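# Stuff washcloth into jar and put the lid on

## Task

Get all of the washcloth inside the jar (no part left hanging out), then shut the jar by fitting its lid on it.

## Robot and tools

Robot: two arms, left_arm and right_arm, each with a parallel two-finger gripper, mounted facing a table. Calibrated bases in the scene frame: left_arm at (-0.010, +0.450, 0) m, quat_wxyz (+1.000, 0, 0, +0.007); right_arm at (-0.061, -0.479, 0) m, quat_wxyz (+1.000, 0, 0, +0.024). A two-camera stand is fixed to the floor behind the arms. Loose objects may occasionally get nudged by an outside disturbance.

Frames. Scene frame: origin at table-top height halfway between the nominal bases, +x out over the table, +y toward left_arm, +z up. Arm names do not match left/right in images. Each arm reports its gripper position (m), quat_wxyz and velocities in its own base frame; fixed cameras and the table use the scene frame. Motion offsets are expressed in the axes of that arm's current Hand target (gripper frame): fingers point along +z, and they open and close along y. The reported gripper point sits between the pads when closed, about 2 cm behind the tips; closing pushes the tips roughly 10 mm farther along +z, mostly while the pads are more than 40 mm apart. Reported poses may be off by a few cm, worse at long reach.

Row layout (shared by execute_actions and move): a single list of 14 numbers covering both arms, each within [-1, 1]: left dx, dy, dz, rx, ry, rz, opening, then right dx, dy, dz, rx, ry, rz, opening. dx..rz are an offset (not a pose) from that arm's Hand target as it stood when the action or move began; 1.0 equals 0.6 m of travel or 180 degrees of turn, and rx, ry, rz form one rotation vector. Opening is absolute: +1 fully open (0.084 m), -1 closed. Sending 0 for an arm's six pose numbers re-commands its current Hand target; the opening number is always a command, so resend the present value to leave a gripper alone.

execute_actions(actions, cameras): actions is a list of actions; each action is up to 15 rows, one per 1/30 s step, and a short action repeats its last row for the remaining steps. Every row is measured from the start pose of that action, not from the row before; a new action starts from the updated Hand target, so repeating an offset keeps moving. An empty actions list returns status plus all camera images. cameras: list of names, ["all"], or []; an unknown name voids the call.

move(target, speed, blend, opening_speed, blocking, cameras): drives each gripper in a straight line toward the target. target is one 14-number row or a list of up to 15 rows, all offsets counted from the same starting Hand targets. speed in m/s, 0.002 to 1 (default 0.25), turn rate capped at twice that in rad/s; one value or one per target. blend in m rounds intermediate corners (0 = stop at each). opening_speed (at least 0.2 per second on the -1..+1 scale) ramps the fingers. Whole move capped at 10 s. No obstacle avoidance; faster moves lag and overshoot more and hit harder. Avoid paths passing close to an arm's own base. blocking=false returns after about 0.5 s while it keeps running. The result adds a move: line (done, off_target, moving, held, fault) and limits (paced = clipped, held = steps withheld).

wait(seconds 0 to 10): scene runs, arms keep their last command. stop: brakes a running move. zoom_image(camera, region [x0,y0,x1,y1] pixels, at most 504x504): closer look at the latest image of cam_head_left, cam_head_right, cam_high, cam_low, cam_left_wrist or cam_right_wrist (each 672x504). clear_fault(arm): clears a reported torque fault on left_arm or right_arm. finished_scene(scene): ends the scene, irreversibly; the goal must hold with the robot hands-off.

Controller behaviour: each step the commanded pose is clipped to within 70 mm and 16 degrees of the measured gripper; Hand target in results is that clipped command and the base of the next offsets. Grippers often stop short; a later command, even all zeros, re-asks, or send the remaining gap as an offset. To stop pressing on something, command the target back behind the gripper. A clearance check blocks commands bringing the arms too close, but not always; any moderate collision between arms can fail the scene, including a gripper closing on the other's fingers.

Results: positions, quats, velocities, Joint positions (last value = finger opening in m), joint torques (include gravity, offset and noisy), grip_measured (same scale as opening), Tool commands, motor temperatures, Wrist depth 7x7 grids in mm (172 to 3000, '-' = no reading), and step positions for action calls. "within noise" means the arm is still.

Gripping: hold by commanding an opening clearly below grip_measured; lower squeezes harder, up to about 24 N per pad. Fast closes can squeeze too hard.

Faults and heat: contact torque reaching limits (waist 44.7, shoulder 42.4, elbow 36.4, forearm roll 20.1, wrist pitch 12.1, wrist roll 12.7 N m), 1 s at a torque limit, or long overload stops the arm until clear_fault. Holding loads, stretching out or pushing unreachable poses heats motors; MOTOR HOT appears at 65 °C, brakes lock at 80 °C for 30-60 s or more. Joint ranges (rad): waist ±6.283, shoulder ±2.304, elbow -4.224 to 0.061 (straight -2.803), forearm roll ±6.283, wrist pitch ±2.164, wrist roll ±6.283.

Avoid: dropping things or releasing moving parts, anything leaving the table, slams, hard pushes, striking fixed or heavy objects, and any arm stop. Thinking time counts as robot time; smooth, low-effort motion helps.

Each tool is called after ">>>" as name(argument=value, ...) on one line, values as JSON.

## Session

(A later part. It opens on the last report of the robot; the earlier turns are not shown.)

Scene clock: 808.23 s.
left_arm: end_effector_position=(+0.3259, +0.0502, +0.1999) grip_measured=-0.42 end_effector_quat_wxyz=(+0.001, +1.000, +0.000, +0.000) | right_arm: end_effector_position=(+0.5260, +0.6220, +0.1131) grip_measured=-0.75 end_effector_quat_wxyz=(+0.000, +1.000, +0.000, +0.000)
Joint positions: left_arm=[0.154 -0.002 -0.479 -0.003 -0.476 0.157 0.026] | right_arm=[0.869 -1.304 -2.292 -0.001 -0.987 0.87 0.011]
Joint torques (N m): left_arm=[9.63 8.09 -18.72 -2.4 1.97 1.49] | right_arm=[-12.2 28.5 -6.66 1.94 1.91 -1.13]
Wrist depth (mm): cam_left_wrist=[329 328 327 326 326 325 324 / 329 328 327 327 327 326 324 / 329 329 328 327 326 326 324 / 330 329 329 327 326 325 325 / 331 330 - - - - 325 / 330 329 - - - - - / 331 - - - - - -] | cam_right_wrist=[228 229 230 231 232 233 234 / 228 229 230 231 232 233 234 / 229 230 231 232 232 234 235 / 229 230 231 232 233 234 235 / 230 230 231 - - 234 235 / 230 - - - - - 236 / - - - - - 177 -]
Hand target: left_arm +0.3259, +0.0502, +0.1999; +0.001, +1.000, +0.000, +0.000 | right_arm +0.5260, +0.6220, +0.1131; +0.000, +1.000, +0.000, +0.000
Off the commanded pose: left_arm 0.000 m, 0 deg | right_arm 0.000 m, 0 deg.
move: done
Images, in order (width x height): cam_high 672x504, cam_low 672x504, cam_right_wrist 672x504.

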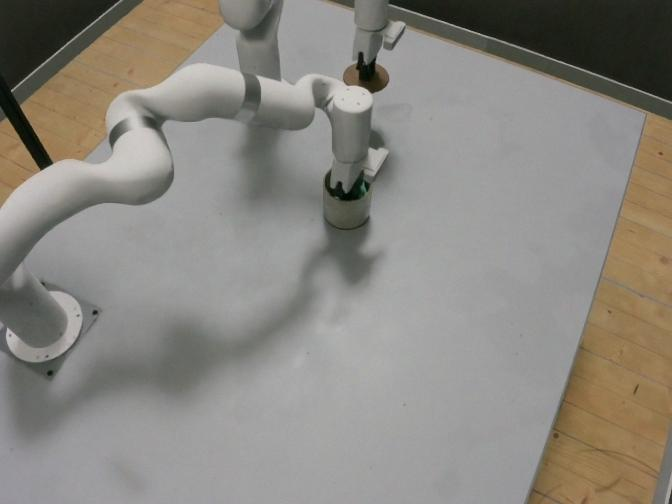

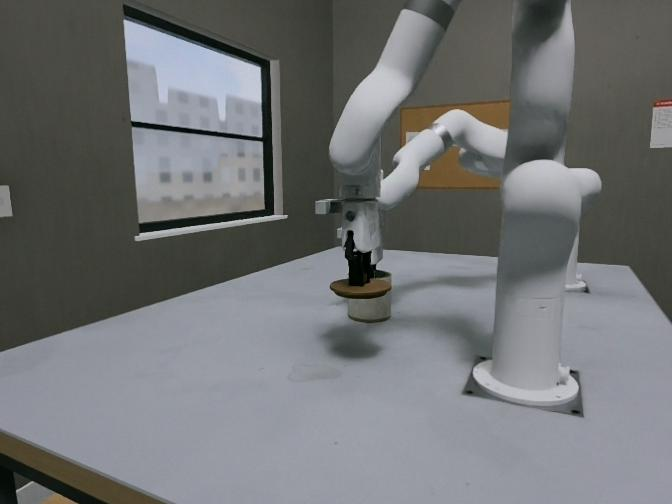

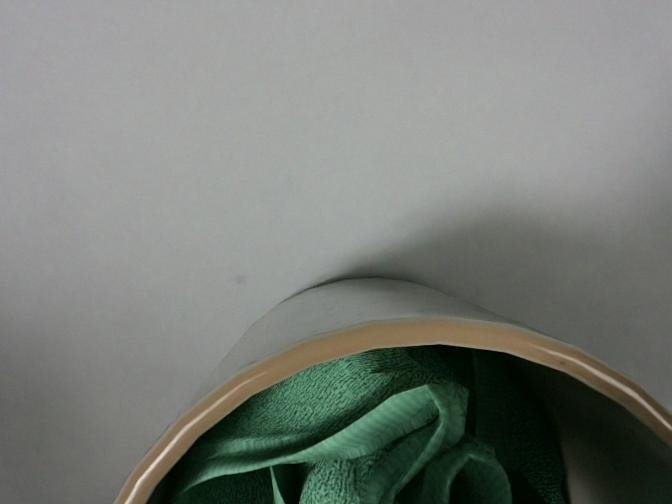

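>>> move(target=[[0,0,0,0,0,0,-0.9,0,0,0.025,0,0,0,-0.9],[0,0,0,0,0,0,-0.9,0,0,0.025,0,0,0,-0.45],[0,0,0,0,0,0,-0.9,0,0,-0.145,0,0,0,-0.45],[0,0,0,0,0,0,-0.9,-0.16,0.02,-0.3117,0,0,0,-0.45]], blend=[0,0,0.03,0], speed=[0.06,0.06,0.08,0.2], opening_speed=1.0, cameras=["cam_high","cam_low","cam_right_wrist"])

Scene clock: 826.13 s.
left_arm: end_effector_position=(+0.3259, +0.0502, +0.1999) grip_measured=-0.42 end_effector_quat_wxyz=(+0.001, +1.000, +0.000, +0.000) | right_arm: end_effector_position=(+0.4298, +0.6099, +0.2999) grip_measured=-0.47 end_effector_quat_wxyz=(+0.000, +1.000, +0.000, +0.000)
Joint positions: left_arm=[0.154 -0.002 -0.479 -0.003 -0.476 0.157 0.026] | right_arm=[0.957 -0.877 -1.955 -0.001 -1.078 0.958 0.024]
Joint torques (N m): left_arm=[9.94 8.3 -19.3 -2.31 1.76 1.38] | right_arm=[10.49 60.9 -7.94 -1.76 0.74 1.1]
Wrist depth (mm): cam_left_wrist=[329 328 327 327 326 325 324 / 329 329 329 326 326 325 324 / 329 329 328 327 327 325 324 / 330 329 328 328 326 326 325 / 331 329 - - - - 325 / 330 330 - - - - - / 331 - - - - - -] | cam_right_wrist=[412 414 415 418 418 420 422 / 413 414 264 298 419 421 423 / 413 414 292 360 371 421 424 / 414 415 333 343 354 423 424 / 414 417 414 393 421 423 424 / 416 417 419 421 422 424 426 / 417 418 420 422 423 425 427]
Hand target: left_arm +0.3259, +0.0502, +0.1999; +0.001, +1.000, +0.000, +0.000 | right_arm +0.4299, +0.6100, +0.3000; +0.000, +1.000, +0.000, +0.000
Off the commanded pose: left_arm 0.000 m, 0 deg | right_arm 0.000 m, 0 deg.
move: done
Images, in order (width x height): cam_high 672x504, cam_low 672x504, cam_right_wrist 672x504.

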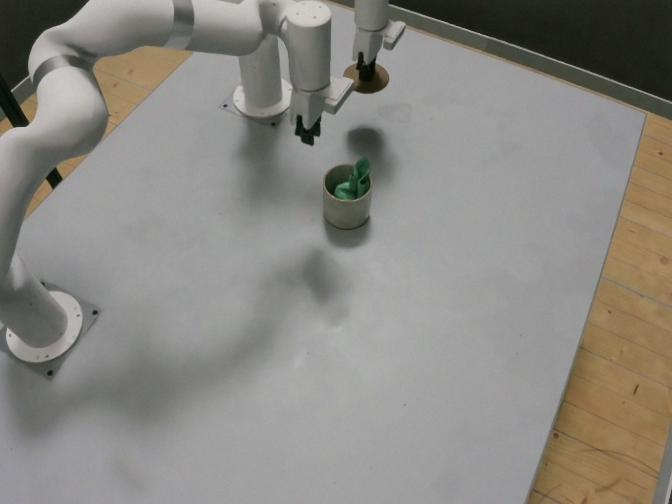

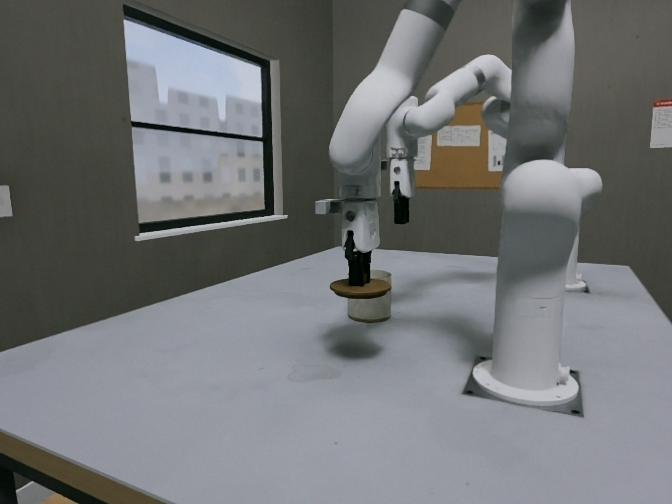

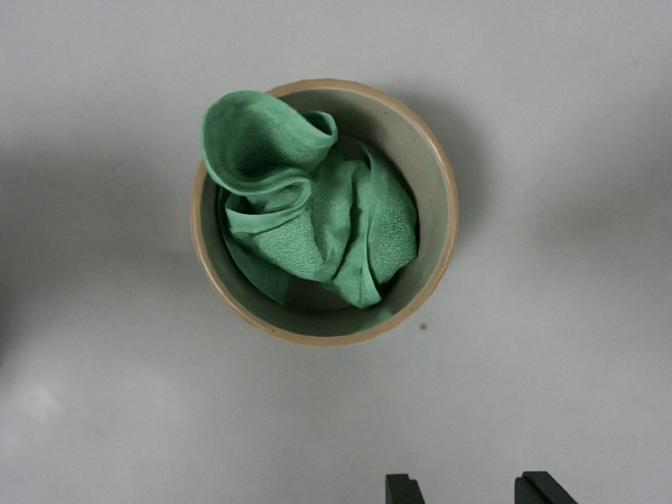

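>>> move(target=[[0,0,0,0,0,0,-0.9,0.1167,-0.0583,0.1167,0,0,0,1.0],[0,0,0,0,0,0,-0.9,0.1617,-0.0783,0.2,0,0,0,1.0],[0,0,0,0,0,0,-0.9,0.1733,-0.0833,0.2467,0,0,0,1.0],[0,0,0,0,0,0,-0.9,0.1733,-0.0833,0.2467,0,0,0,-0.9]], blend=[0.02,0.01,0,0], speed=[0.2,0.1,0.06,0.06], opening_speed=1.5, cameras=["cam_high","cam_low","cam_right_wrist"])

Scene clock: 851.70 s.
left_arm: end_effector_position=(+0.3259, +0.0502, +0.1999) grip_measured=-0.42 end_effector_quat_wxyz=(+0.001, +1.000, +0.000, +0.000) | right_arm: end_effector_position=(+0.5334, +0.6592, +0.1522) grip_measured=-0.90 end_effector_quat_wxyz=(-0.011, +1.000, +0.000, +0.009)
Joint positions: left_arm=[0.154 -0.002 -0.479 -0.003 -0.476 0.157 0.026] | right_arm=[0.891 -1.513 -2.768 -0.001 -1.226 0.891 0.004]
Joint torques (N m): left_arm=[8.03 8.42 -19.36 -2.09 1.84 1.49] | right_arm=[-9.73 26.1 5.93 0.82 -5.06 0.05]
Wrist depth (mm): cam_left_wrist=[329 328 328 326 326 324 324 / 329 329 327 327 326 325 324 / 329 329 328 327 326 326 325 / 330 328 328 327 327 326 325 / 330 330 - - - - 325 / 331 329 - - - - - / 330 - - - - - -] | cam_right_wrist=[279 278 278 278 277 277 277 / 278 278 278 278 277 277 276 / 278 278 277 277 277 276 276 / 278 277 277 276 276 276 276 / 277 277 277 276 276 252 275 / 277 276 276 276 233 - - / 276 276 276 - - - -]
Hand target: left_arm +0.3259, +0.0502, +0.1999; +0.001, +1.000, +0.000, +0.000 | right_arm +0.5340, +0.6599, +0.1521; +0.000, +1.000, +0.000, +0.000
Off the commanded pose: left_arm 0.000 m, 0 deg | right_arm 0.001 m, 2 deg.
elbow stopped short (right arm): the move would have taken joint 3 (elbow) straighter than the controller allows.
move: done
Images, in order (width x height): cam_high 672x504, cam_low 672x504, cam_right_wrist 672x504.

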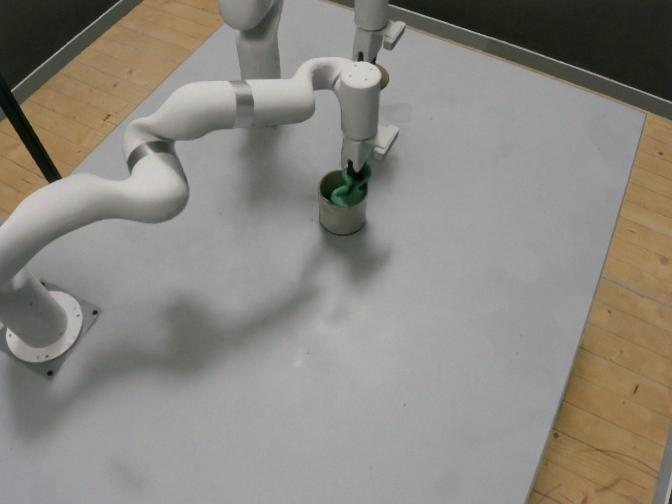

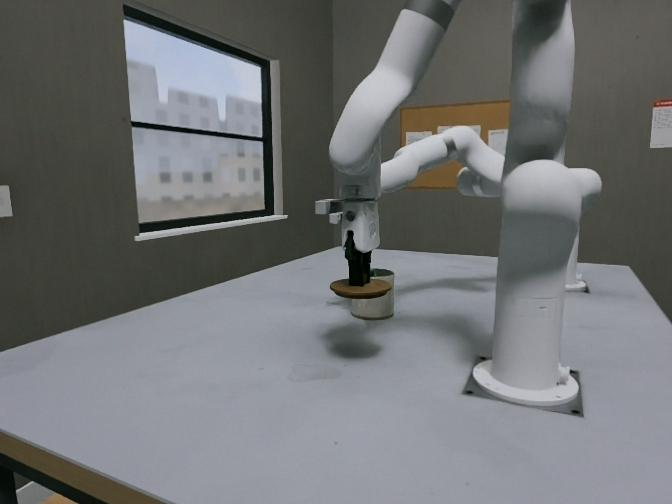

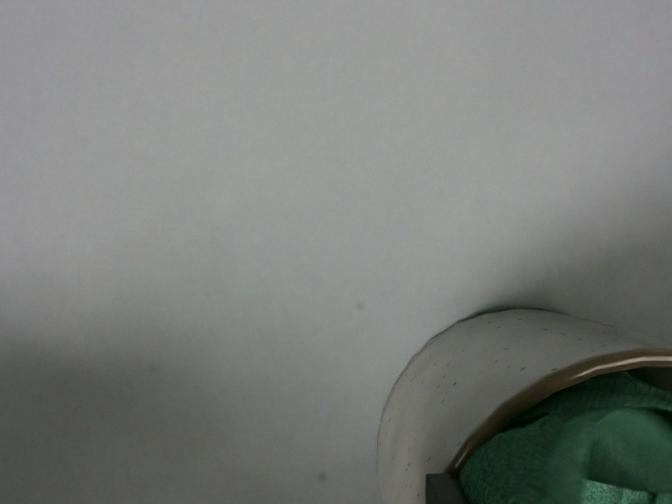

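>>> zoom_image(camera="cam_high", region=[290, 120, 410, 250])

>>> zoom_image(camera="cam_low", region=[320, 220, 420, 330])

Scaled by 3.877 from the camera's 672x504 image, which has a finer 960x720 frame.

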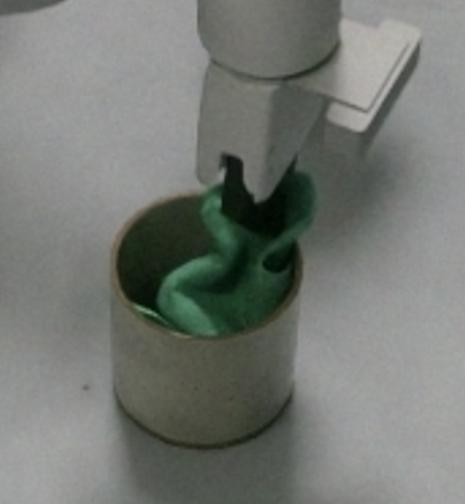

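Scaled by 4.582 from the camera's 672x504 image, which has a finer 960x720 frame.

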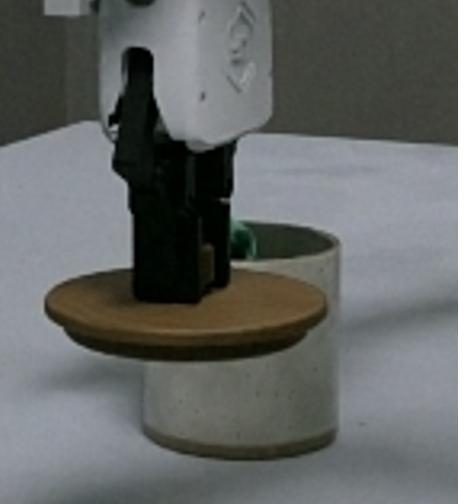

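>>> move(target=[[0,0,0,0,0,0,-0.9,-0.0117,0.025,-0.0267,0,0,0,-0.97],[0,0,0,0,0,0,-0.9,-0.0517,0.0967,-0.0133,0,0,0,-0.97],[0,0,0,0,0,0,-0.9,-0.0517,0.0967,0.0783,0,0,0,-0.97]], blend=[0.01,0.015,0], speed=[0.08,0.1,0.06], cameras=["cam_high","cam_low","cam_right_wrist"])

Scene clock: 888.13 s.
left_arm: end_effector_position=(+0.3259, +0.0502, +0.1999) grip_measured=-0.42 end_effector_quat_wxyz=(+0.001, +1.000, +0.000, +0.000) | right_arm: end_effector_position=(+0.5030, +0.6019, +0.1051) grip_measured=-0.91 end_effector_quat_wxyz=(+0.000, +1.000, +0.000, +0.000)
Joint positions: left_arm=[0.154 -0.002 -0.479 -0.003 -0.476 0.157 0.026] | right_arm=[0.875 -1.189 -2.059 -0.001 -0.87 0.876 0.004]
Joint torques (N m): left_arm=[8.62 8.2 -18.39 -2.2 1.69 1.24] | right_arm=[-11.65 25.75 -27.23 1.73 2.21 -0.95]
Wrist depth (mm): cam_left_wrist=[329 328 327 326 325 324 324 / 329 328 328 326 326 325 324 / 330 328 328 327 326 325 324 / 329 329 329 328 326 326 324 / 330 329 - - - - 325 / 330 330 - - - - - / 331 - - - - - -] | cam_right_wrist=[220 221 222 223 224 225 226 / 221 221 222 223 224 225 226 / 221 222 223 224 225 226 227 / 221 - - - - - 227 / - - - - 193 186 - / - - - - - 182 - / - - - - - - 180]
Hand target: left_arm +0.3259, +0.0502, +0.1999; +0.001, +1.000, +0.000, +0.000 | right_arm +0.5030, +0.6019, +0.1050; +0.000, +1.000, +0.000, +0.000
Off the commanded pose: left_arm 0.000 m, 0 deg | right_arm 0.000 m, 0 deg.
move: done
Images, in order (width x height): cam_high 672x504, cam_low 672x504, cam_right_wrist 672x504.

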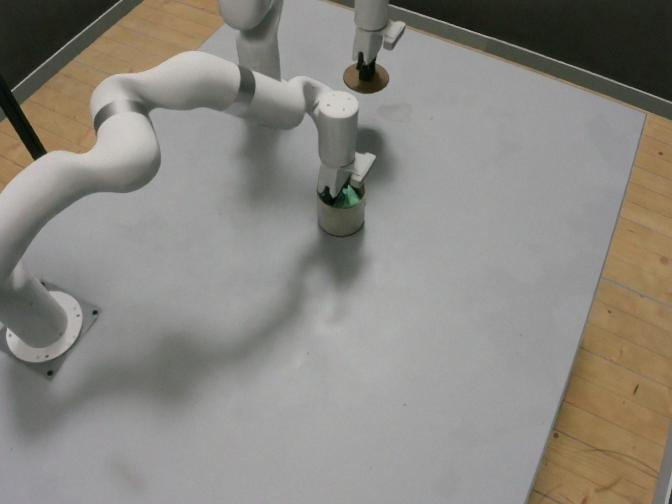

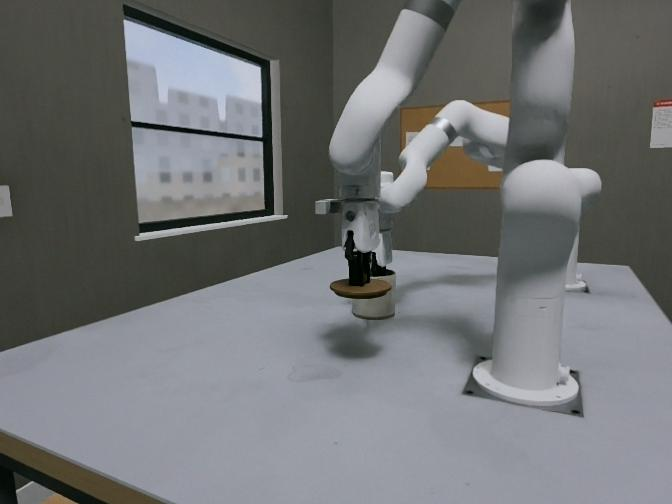

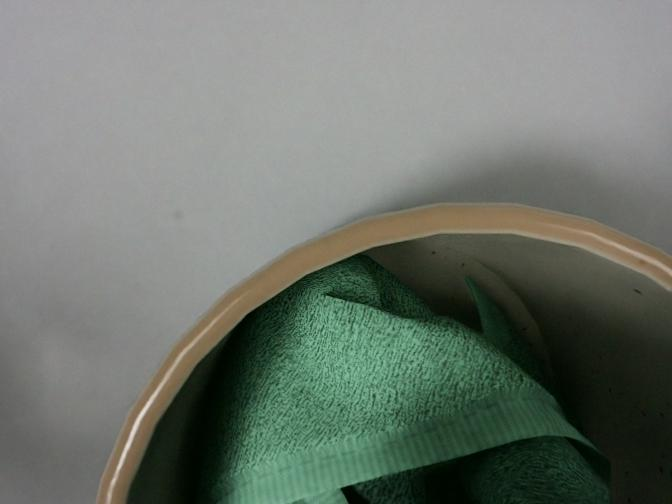

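>>> move(target=[[0,0,0,0,0,0,-0.9,0,0,0.0,0,0,0,-0.45],[0,0,0,0,0,0,-0.9,0,0,-0.1583,0,0,0,-0.45],[0,0,0,0,0,0,-0.9,-0.1383,0.0283,-0.325,0,0,0,-0.45]], blend=[0,0.03,0], speed=[0.06,0.08,0.2], opening_speed=1.0, cameras=["cam_high","cam_right_wrist"])

Scene clock: 897.70 s.
left_arm: end_effector_position=(+0.3259, +0.0502, +0.1999) grip_measured=-0.42 end_effector_quat_wxyz=(+0.001, +1.000, +0.000, +0.000) | right_arm: end_effector_position=(+0.4198, +0.5850, +0.2999) grip_measured=-0.47 end_effector_quat_wxyz=(+0.000, +1.000, +0.000, +0.000)
Joint positions: left_arm=[0.154 -0.002 -0.479 -0.003 -0.476 0.157 0.026] | right_arm=[0.948 -0.793 -1.818 -0.001 -1.024 0.949 0.024]
Joint torques (N m): left_arm=[9.43 8.39 -18.01 -1.94 1.69 1.3] | right_arm=[10.5 58.2 -7.78 -1.69 -2.52 1.05]
Wrist depth (mm): cam_left_wrist=[330 328 327 326 325 324 324 / 329 328 327 327 326 325 325 / 330 328 328 328 326 325 324 / 330 328 328 327 326 326 325 / 330 329 - - - - 325 / 330 330 - - - - - / 331 - - - - - -] | cam_right_wrist=[415 415 417 419 420 421 423 / 416 417 312 321 419 421 422 / 416 417 313 320 309 422 423 / 416 417 306 281 279 422 424 / 417 417 419 366 422 423 424 / 417 419 419 421 422 422 424 / 418 419 419 421 422 424 425]
Hand target: left_arm +0.3259, +0.0502, +0.1999; +0.001, +1.000, +0.000, +0.000 | right_arm +0.4198, +0.5850, +0.3000; +0.000, +1.000, +0.000, +0.000
Off the commanded pose: left_arm 0.000 m, 0 deg | right_arm 0.000 m, 0 deg.
move: done
Images, in order (width x height): cam_high 672x504, cam_right_wrist 672x504.

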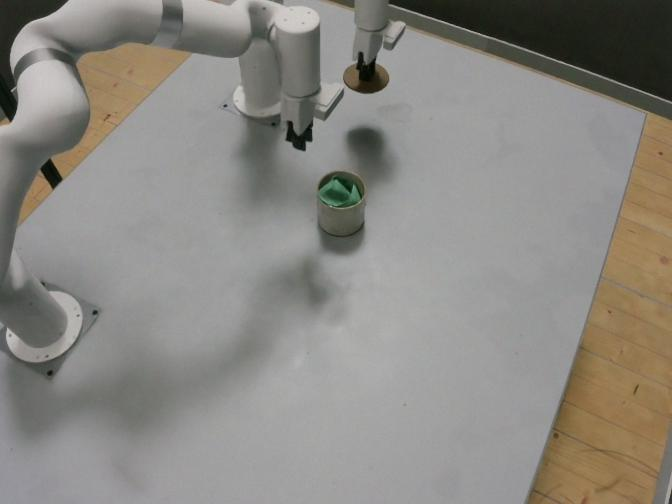

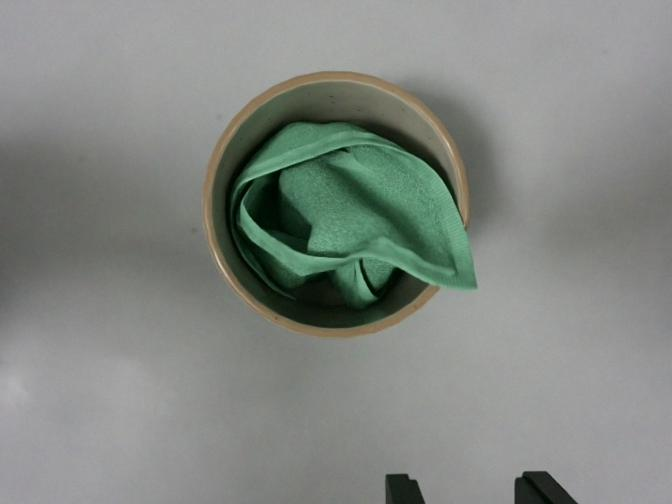

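>>> move(target=[[0,0,0,0,0,0,-0.9,0.0637,0.0667,0.1667,0,0,0,-1],[0,0,0,0,0,0,-0.9,0.067,0.0667,0.25,0,0,0,-1],[0,0,0,0,0,0,-0.9,0.142,-0.025,0.25,0,0,0,-1],[0,0,0,0,0,0,-0.9,0.15,-0.035,0.3367,0,0,0,-1]], blend=[0.02,0.01,0.01,0], speed=[0.2,0.1,0.1,0.06], cameras=["cam_high","cam_low","cam_right_wrist"])

Scene clock: 918.13 s.
left_arm: end_effector_position=(+0.3259, +0.0502, +0.1999) grip_measured=-0.42 end_effector_quat_wxyz=(+0.001, +1.000, +0.000, +0.000) | right_arm: end_effector_position=(+0.5166, +0.6137, +0.1527) grip_measured=-1.00 end_effector_quat_wxyz=(-0.020, +1.000, +0.000, +0.017)
Joint positions: left_arm=[0.154 -0.002 -0.479 -0.003 -0.476 0.157 0.026] | right_arm=[0.871 -1.149 -2.097 -0.001 -0.895 0.872 0]
Joint torques (N m): left_arm=[9.22 9.37 -18.56 -2.47 1.58 1.27] | right_arm=[-0.55 66.14 -14.03 0.55 -0.06 -0.04]
Wrist depth (mm): cam_left_wrist=[329 327 327 327 325 325 324 / 328 329 327 327 325 325 325 / 330 329 328 326 326 325 324 / 330 328 328 327 327 326 325 / 330 329 - - - - 325 / 330 329 - - - - - / 331 - - - - - -] | cam_right_wrist=[278 277 277 276 276 275 275 / - - 185 276 275 274 274 / 186 196 244 - 274 274 273 / 181 183 187 - 274 274 273 / 185 - - - 273 273 272 / - - - - 273 272 272 / - - - - 273 272 271]
Hand target: left_arm +0.3259, +0.0502, +0.1999; +0.001, +1.000, +0.000, +0.000 | right_arm +0.5166, +0.6137, +0.1527; -0.020, +1.000, +0.000, +0.017 (not the last commanded pose)
Tool commands: left_gripper/opening=-0.9 right_gripper/opening=-1.0
Off the commanded pose: left_arm 0.000 m, 0 deg | right_arm 0.056 m, 3 deg.
TORQUE FAULT: the external load on joint 2 (shoulder) of the right arm reached its load limit, and that arm stopped. The contact can be on any part of that arm beyond that joint, not only on its tool. A torque fault puts only its own arm into a fault stop. That arm's remaining commands of this call were not run. The hold on joint 2 (shoulder) of that arm was moved back by the arm itself, up to 3 degrees, as the stop began. That arm is still stopped at the end of this call. While its stop runs, that arm, its gripper or tool too, takes no new command.
CLEAR FAULT: the right arm stays stopped (state 4) until you call clear_fault(arm="right_arm").
End effector pose when the fault began: right_arm: position (+0.5090, +0.6047, +0.1127), quat_wxyz (-0.001, +1.000, +0.000, +0.001)
Joint positions when the fault began: right_arm=[0.871 -1.199 -2.096 -0.001 -0.895 0.872 0]
move: fault (right_arm); path passed 3 of 4 targets
Images, in order (width x height): cam_high 672x504, cam_low 672x504, cam_right_wrist 672x504.

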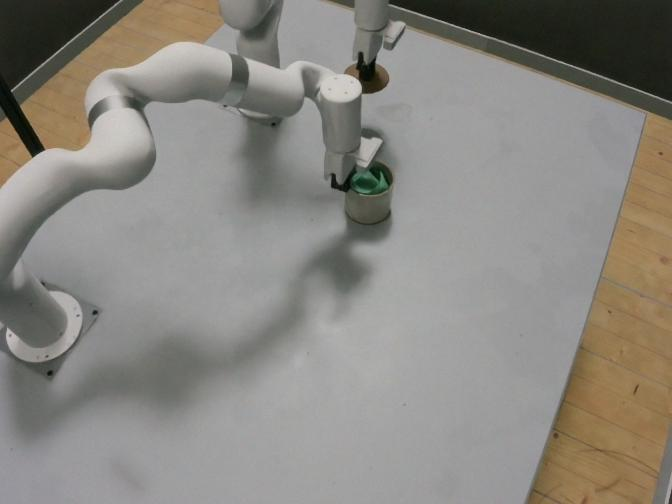

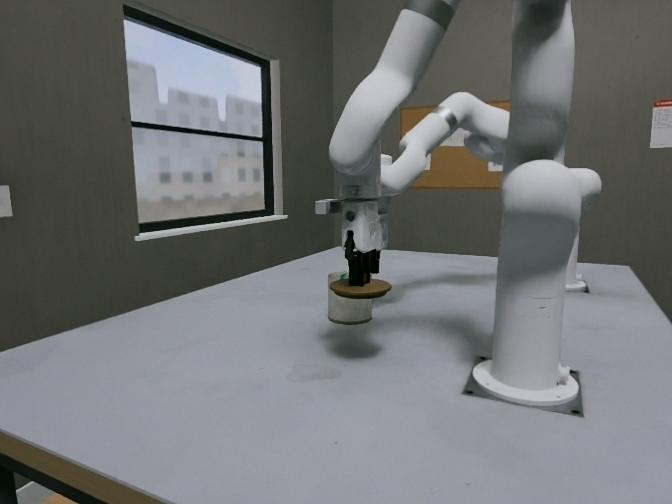

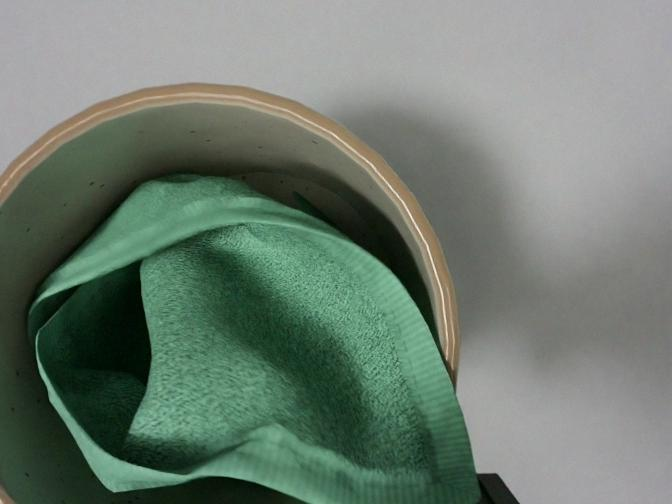

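>>> clear_fault(arm="right_arm")

Scene clock: 922.13 s.
left_arm: end_effector_position=(+0.3259, +0.0502, +0.1999) grip_measured=-0.42 end_effector_quat_wxyz=(+0.001, +1.000, +0.000, +0.000) | right_arm: end_effector_position=(+0.5166, +0.6137, +0.1527) grip_measured=-1.00 end_effector_quat_wxyz=(-0.020, +1.000, +0.000, +0.017)
Joint positions: left_arm=[0.154 -0.002 -0.479 -0.003 -0.476 0.157 0.026] | right_arm=[0.871 -1.149 -2.097 -0.001 -0.895 0.872 0]
Joint torques (N m): left_arm=[9.49 8.59 -17.91 -2.49 1.48 1.23] | right_arm=[0.4 66.31 -14.15 0.13 -0.07 -0.08]
Wrist depth (mm): cam_left_wrist=[328 328 327 326 326 325 324 / 330 328 327 327 326 325 324 / 330 328 328 327 326 325 325 / 330 329 329 327 327 326 324 / 330 329 - - - - 325 / 331 330 - - - - - / 331 - - - - - -] | cam_right_wrist=[278 277 277 276 276 275 274 / - - 185 276 275 275 274 / 186 196 244 - 275 274 273 / 180 183 188 - 273 273 273 / 185 - - - 273 273 272 / - - - - 273 272 272 / - - - - 273 272 271]
Hand target: left_arm +0.3259, +0.0502, +0.1999; +0.001, +1.000, +0.000, +0.000 | right_arm +0.5166, +0.6137, +0.1527; -0.020, +1.000, +0.000, +0.017 (not the last commanded pose)
Tool commands: left_gripper/opening=-0.9 right_gripper/opening=-1.0
Off the commanded pose: left_arm 0.000 m, 0 deg | right_arm 0.056 m, 3 deg.
TORQUE FAULT, CONTINUED: the right arm's stop, for the torque fault of joint 2 (shoulder) that an earlier result reported, is over. The call counts as one of the actions that you can send in this scene. The hold on joint 2 (shoulder) of that arm was moved back by the arm itself, up to 3 degrees, as the stop began. That arm's target is now where it stood when the stop ended, not its last command. That arm keeps its grip as last carried out and accepts commands again: back off and push less far.
CLEAR FAULT: your call cleared the right arm's torque fault. If a joint's load stays at its limit, that arm stops again at once.

>>> move(target=[0,0,0,0,0,0,-0.9,-0.05,0.0,-0.1,-0.0127,-0.0108,0,-1], speed=0.15)

Scene clock: 932.10 s.
left_arm: end_effector_position=(+0.3259, +0.0502, +0.1999) grip_measured=-0.42 end_effector_quat_wxyz=(+0.001, +1.000, +0.000, +0.000) | right_arm: end_effector_position=(+0.4846, +0.6113, +0.2115) grip_measured=-1.00 end_effector_quat_wxyz=(+0.000, +1.000, +0.000, +0.000)
Joint positions: left_arm=[0.154 -0.002 -0.479 -0.003 -0.476 0.157 0.026] | right_arm=[0.901 -1.056 -2.066 0 -1.009 0.901 0]
Joint torques (N m): left_arm=[8.54 8.9 -18.38 -1.95 1.58 1.26] | right_arm=[10.7 64.38 -6.72 1.87 -2.48 1.06]
Wrist depth (mm): cam_left_wrist=[329 328 328 326 326 326 323 / 330 328 327 326 325 324 324 / 330 329 328 327 327 325 325 / 329 330 329 328 327 325 325 / 330 328 - - - - 325 / 331 330 - - - - - / 331 - - - - - -] | cam_right_wrist=[327 327 328 329 330 332 333 / 205 235 247 257 331 332 333 / 217 240 232 218 331 332 333 / 220 236 194 207 331 333 334 / 210 235 253 185 332 333 334 / 328 219 235 332 332 334 334 / 329 330 331 331 333 333 335]
Hand target: left_arm +0.3259, +0.0502, +0.1999; +0.001, +1.000, +0.000, +0.000 | right_arm +0.4846, +0.6114, +0.2116; +0.000, +1.000, +0.000, +0.000
Off the commanded pose: left_arm 0.000 m, 0 deg | right_arm 0.000 m, 0 deg.
move: done

Now to a view pose.

>>> move(target=[0,0,0,0,0,0,-0.9,-0.0743,0.019,-0.1473,0,0,0,-1], speed=0.25, cameras=["cam_high","cam_low","cam_right_wrist"])

Scene clock: 936.37 s.
left_arm: end_effector_position=(+0.3259, +0.0502, +0.1999) grip_measured=-0.42 end_effector_quat_wxyz=(+0.001, +1.000, +0.000, +0.000) | right_arm: end_effector_position=(+0.4399, +0.6000, +0.2998) grip_measured=-1.00 end_effector_quat_wxyz=(+0.000, +1.000, +0.000, +0.000)
Joint positions: left_arm=[0.154 -0.002 -0.479 -0.003 -0.476 0.157 0.026] | right_arm=[0.938 -0.869 -1.943 0 -1.073 0.939 0]
Joint torques (N m): left_arm=[8.55 8.56 -18.63 -2.23 1.53 1.19] | right_arm=[10.71 59.8 -7.57 -1.68 -2.48 1.09]
Wrist depth (mm): cam_left_wrist=[329 328 327 326 326 324 324 / 329 328 328 327 326 325 324 / 329 328 327 327 327 325 325 / 330 329 328 327 326 326 325 / 330 329 - - - - 325 / 330 329 - - - - - / 330 - - - - - -] | cam_right_wrist=[414 332 331 418 419 421 422 / 414 320 314 316 420 421 422 / 415 312 281 301 421 421 422 / 416 312 346 420 420 422 424 / 416 417 418 420 421 422 424 / 416 417 420 420 422 422 424 / 417 417 421 421 422 424 425]
Hand target: left_arm +0.3259, +0.0502, +0.1999; +0.001, +1.000, +0.000, +0.000 | right_arm +0.4399, +0.6000, +0.2999; +0.000, +1.000, +0.000, +0.000
Off the commanded pose: left_arm 0.000 m, 0 deg | right_arm 0.000 m, 0 deg.
move: done
Images, in order (width x height): cam_high 672x504, cam_low 672x504, cam_right_wrist 672x504.

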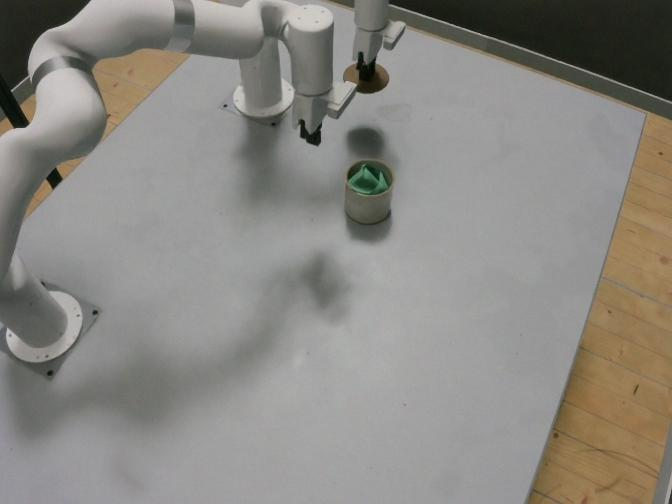

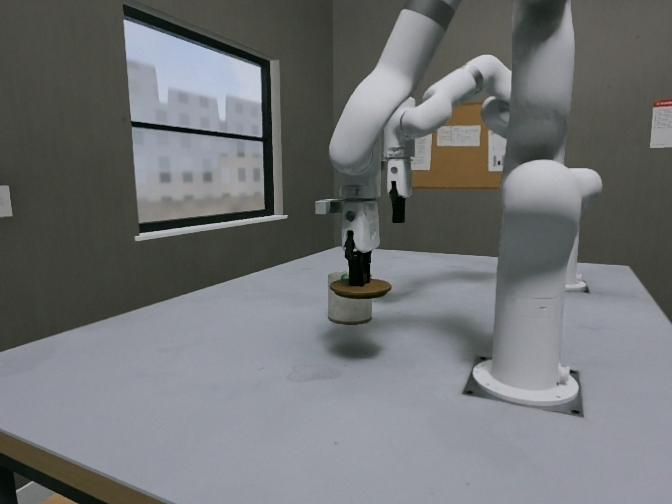

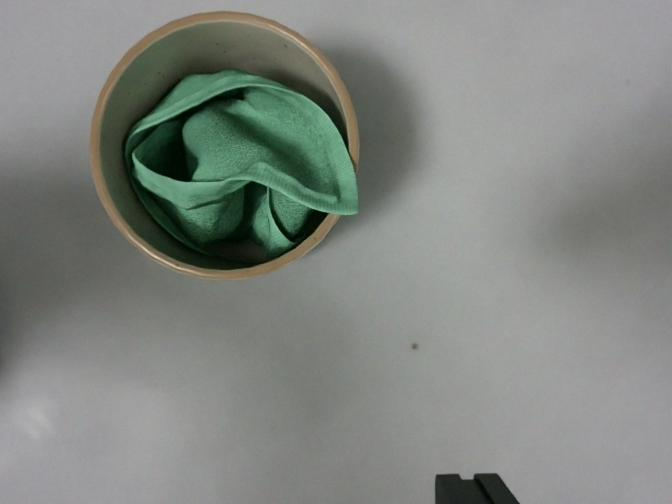

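>>> move(target=[[0,0,0,0,0,0,-0.9,0.1417,-0.0667,0.1417,0,0,0,-1],[0,0,0,0,0,0,-0.9,0.1667,-0.0833,0.2167,0,0,0,-1],[0,0,0,0,0,0,-0.9,0.1667,-0.0833,0.325,0,0,0,-1],[0,0,0,0,0,0,-0.9,0.155,-0.0767,0.1833,0,0,0,-1],[0,0,0,0,0,0,-0.9,0,0,0,0,0,0,-1]], blend=[0.02,0.01,0,0.03,0], speed=[0.25,0.12,0.06,0.12,0.25], cameras=["cam_high","cam_low","cam_right_wrist"])

Scene clock: 962.37 s.
left_arm: end_effector_position=(+0.3259, +0.0502, +0.1999) grip_measured=-0.42 end_effector_quat_wxyz=(+0.001, +1.000, +0.000, +0.000) | right_arm: end_effector_position=(+0.4399, +0.6000, +0.2999) grip_measured=-1.00 end_effector_quat_wxyz=(+0.000, +1.000, +0.000, +0.000)
Joint positions: left_arm=[0.154 -0.002 -0.479 -0.003 -0.476 0.157 0.026] | right_arm=[0.938 -0.869 -1.943 0 -1.073 0.939 0]
Joint torques (N m): left_arm=[9.14 8.11 -18.36 -1.69 1.57 1.16] | right_arm=[11 60.54 -7.44 -1.84 2.03 1.1]
Wrist depth (mm): cam_left_wrist=[328 327 327 326 326 325 324 / 328 329 327 326 327 325 324 / 329 328 328 327 325 326 326 / 330 329 328 327 327 325 325 / 330 329 - - - - 324 / 330 330 - - - - - / 331 - - - - - -] | cam_right_wrist=[411 319 335 417 419 420 422 / 412 319 338 418 418 421 423 / 413 297 315 408 420 423 423 / 413 315 323 419 420 422 424 / 414 416 418 419 422 423 425 / 415 417 419 421 422 423 426 / 416 417 419 421 423 425 427]
Hand target: left_arm +0.3259, +0.0502, +0.1999; +0.001, +1.000, +0.000, +0.000 | right_arm +0.4399, +0.6000, +0.2999; +0.000, +1.000, +0.000, +0.000
Off the commanded pose: left_arm 0.000 m, 0 deg | right_arm 0.000 m, 0 deg.
elbow stopped short (right arm): the move would have taken joint 3 (elbow) straighter than the controller allows.
move: done
Images, in order (width x height): cam_high 672x504, cam_low 672x504, cam_right_wrist 672x504.

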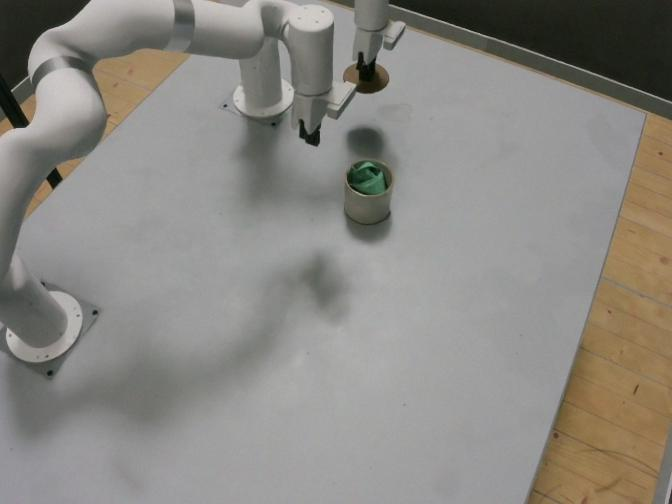

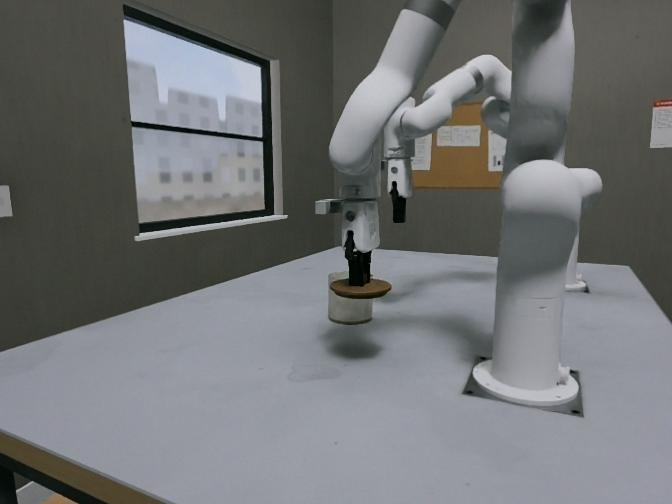

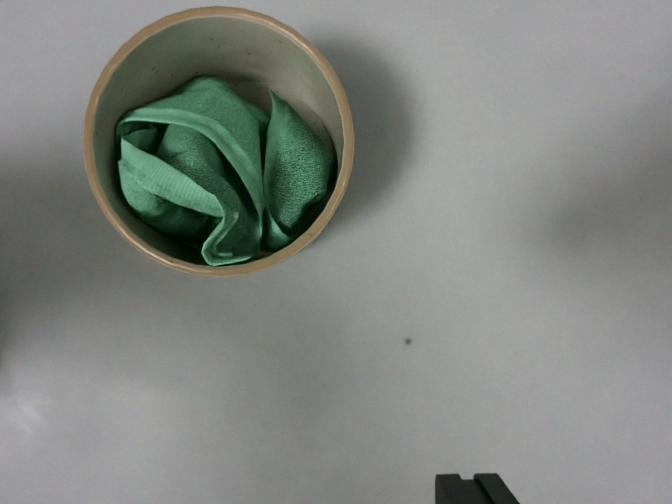

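>>> zoom_image(camera="cam_high", region=[320, 140, 420, 240])

>>> zoom_image(camera="cam_low", region=[310, 250, 410, 340])

Scaled by 5.040 from the camera's 672x504 image, which has a finer 960x720 frame.

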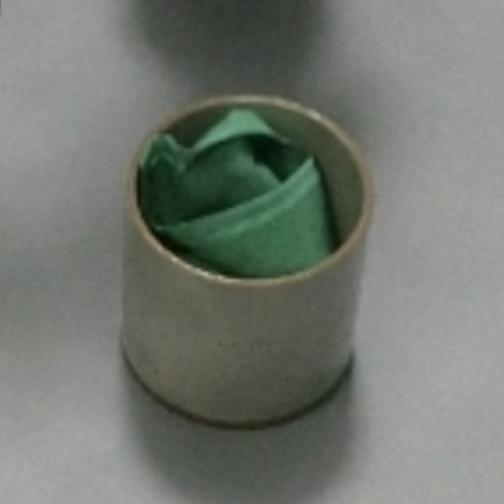

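Scaled by 5.040 from the camera's 672x504 image, which has a finer 960x720 frame.

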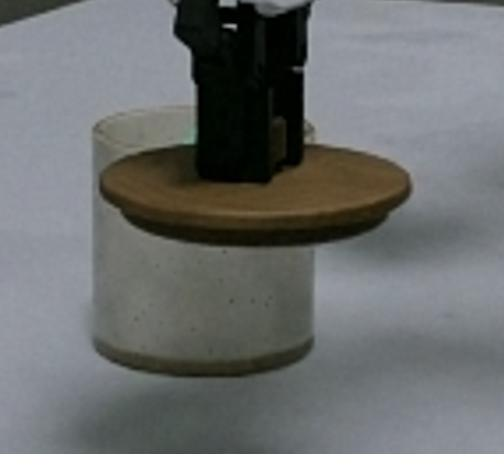

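>>> move(target=[0.0402,0.4753,-0.1667,0,0,0,-0.9,-0.0333,0.5833,-0.05,0,0,0,-1], speed=0.22, cameras=["cam_high","cam_low","cam_left_wrist"])

Scene clock: 994.63 s.
left_arm: end_effector_position=(+0.3498, -0.2349, +0.3002) grip_measured=-0.42 end_effector_quat_wxyz=(+0.001, +1.000, +0.000, +0.000) | right_arm: end_effector_position=(+0.4198, +0.2500, +0.3298) grip_measured=-1.00 end_effector_quat_wxyz=(+0.000, +1.000, +0.000, +0.000)
Joint positions: left_arm=[-0.591 -0.053 -0.805 -0.001 -0.751 -0.59 0.026] | right_arm=[0.537 -0.184 -1.023 0 -0.838 0.538 0]
Joint torques (N m): left_arm=[-5.76 8.84 -25.07 3.86 -2.23 -2.36] | right_arm=[-11.32 35.08 -6.97 2.02 2.08 -1.27]
Wrist depth (mm): cam_left_wrist=[427 428 426 424 342 425 423 / 429 427 428 331 373 368 422 / 429 428 427 307 327 424 423 / 429 429 427 425 343 422 423 / 430 429 - - - - 423 / 429 - - - - - - / 430 - - - - - -] | cam_right_wrist=[444 446 447 450 450 452 453 / 445 447 448 449 452 453 454 / 446 448 450 450 452 453 455 / 446 449 451 452 453 455 456 / 448 450 451 453 454 456 457 / 450 450 452 454 456 457 459 / 451 452 452 455 457 458 459]
Hand target: left_arm +0.3498, -0.2349, +0.3002; +0.001, +1.000, +0.000, +0.000 | right_arm +0.4198, +0.2500, +0.3298; +0.000, +1.000, +0.000, +0.000
Off the commanded pose: left_arm 0.000 m, 0 deg | right_arm 0.000 m, 0 deg.
move: done
Images, in order (width x height): cam_high 672x504, cam_low 672x504, cam_left_wrist 672x504.

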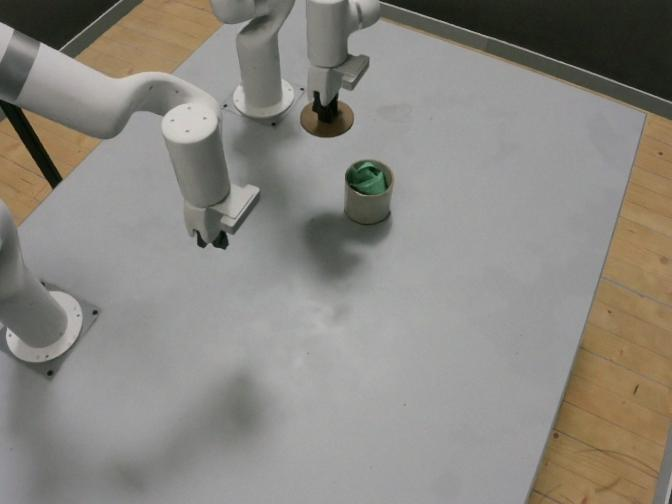

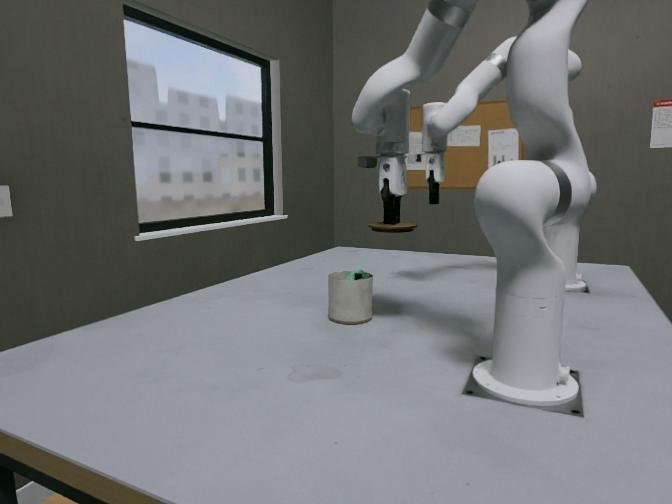

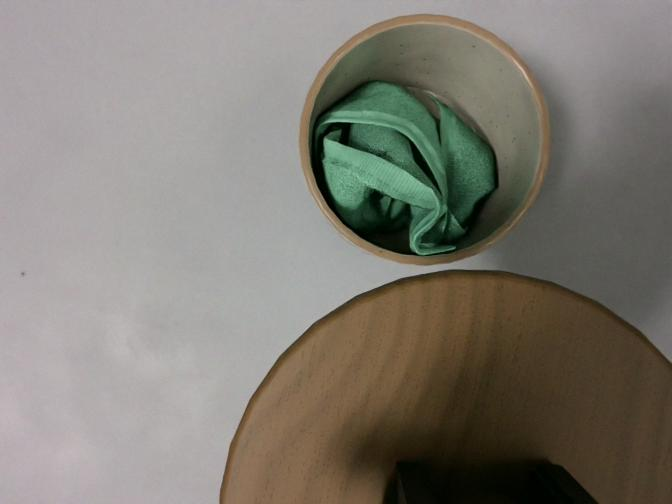

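>>> zoom_image(camera="cam_low", region=[310, 250, 390, 335])

>>> zoom_image(camera="cam_left_wrist", region=[200, 0, 672, 504])

Scaled by 5.929 from the camera's 672x504 image, which has a finer 960x720 frame.

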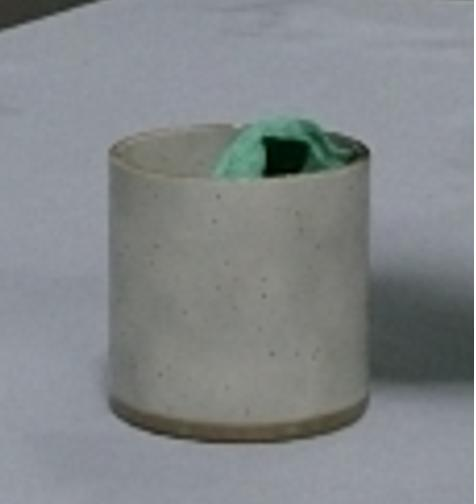

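Scaled by 1.000.

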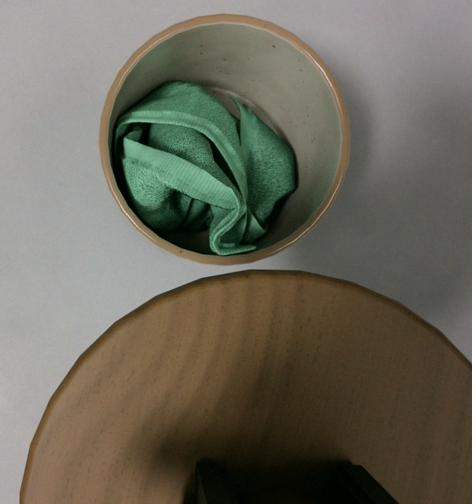

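>>> move(target=[0.0253,0.0095,0.1587,0,0,0,-0.9,0,0,0,0,0,0,-1], speed=0.15, cameras=["cam_left_wrist"])

>>> zoom_image(camera="cam_left_wrist", region=[168, 0, 672, 504])

Scene clock: 1046.50 s.
left_arm: end_effector_position=(+0.3650, -0.2407, +0.2050) grip_measured=-0.42 end_effector_quat_wxyz=(+0.001, +1.000, +0.000, +0.000) | right_arm: end_effector_position=(+0.4198, +0.2500, +0.3298) grip_measured=-1.00 end_effector_quat_wxyz=(+0.000, +1.000, +0.000, +0.000)
Joint positions: left_arm=[-0.583 -0.242 -0.768 -0.001 -0.525 -0.581 0.026] | right_arm=[0.537 -0.184 -1.023 0 -0.838 0.538 0]
Joint torques (N m): left_arm=[6.02 11.87 -23.22 -1.78 2.33 1.47] | right_arm=[-10.91 36.94 -6.79 1.83 0.15 -1.15]
Wrist depth (mm): cam_left_wrist=[332 331 331 240 271 239 326 / 334 333 219 231 233 276 326 / 334 334 218 209 198 260 326 / 334 334 332 207 256 242 327 / 335 335 - - - - 328 / 335 335 - - - - - / 337 - - - - - -] | cam_right_wrist=[444 446 448 449 449 452 453 / 446 448 448 450 451 453 454 / 447 448 449 450 452 453 455 / 448 449 450 452 453 455 455 / 449 450 452 453 455 455 457 / 450 451 453 454 455 456 458 / 451 452 453 456 457 458 459]
Hand target: left_arm +0.3651, -0.2407, +0.2050; +0.001, +1.000, +0.000, +0.000 | right_arm +0.4198, +0.2500, +0.3298; +0.000, +1.000, +0.000, +0.000
Off the commanded pose: left_arm 0.000 m, 0 deg | right_arm 0.000 m, 0 deg.
move: done
Images, in order (width x height): cam_left_wrist 672x504.

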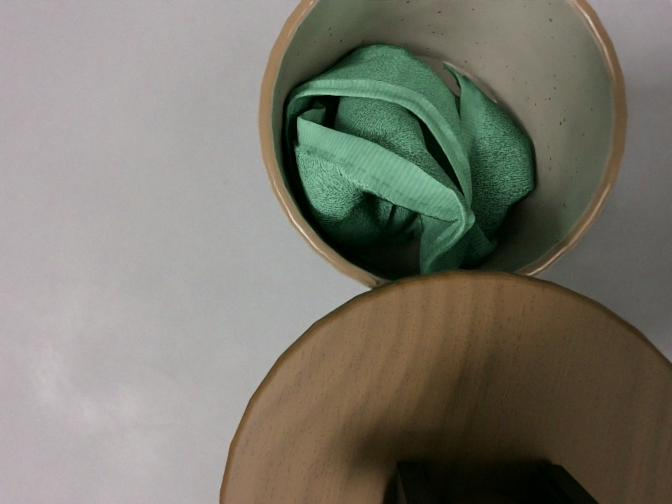

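Scaled by 1.000.

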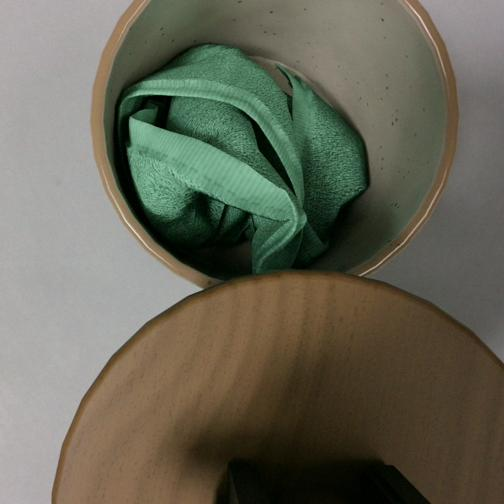

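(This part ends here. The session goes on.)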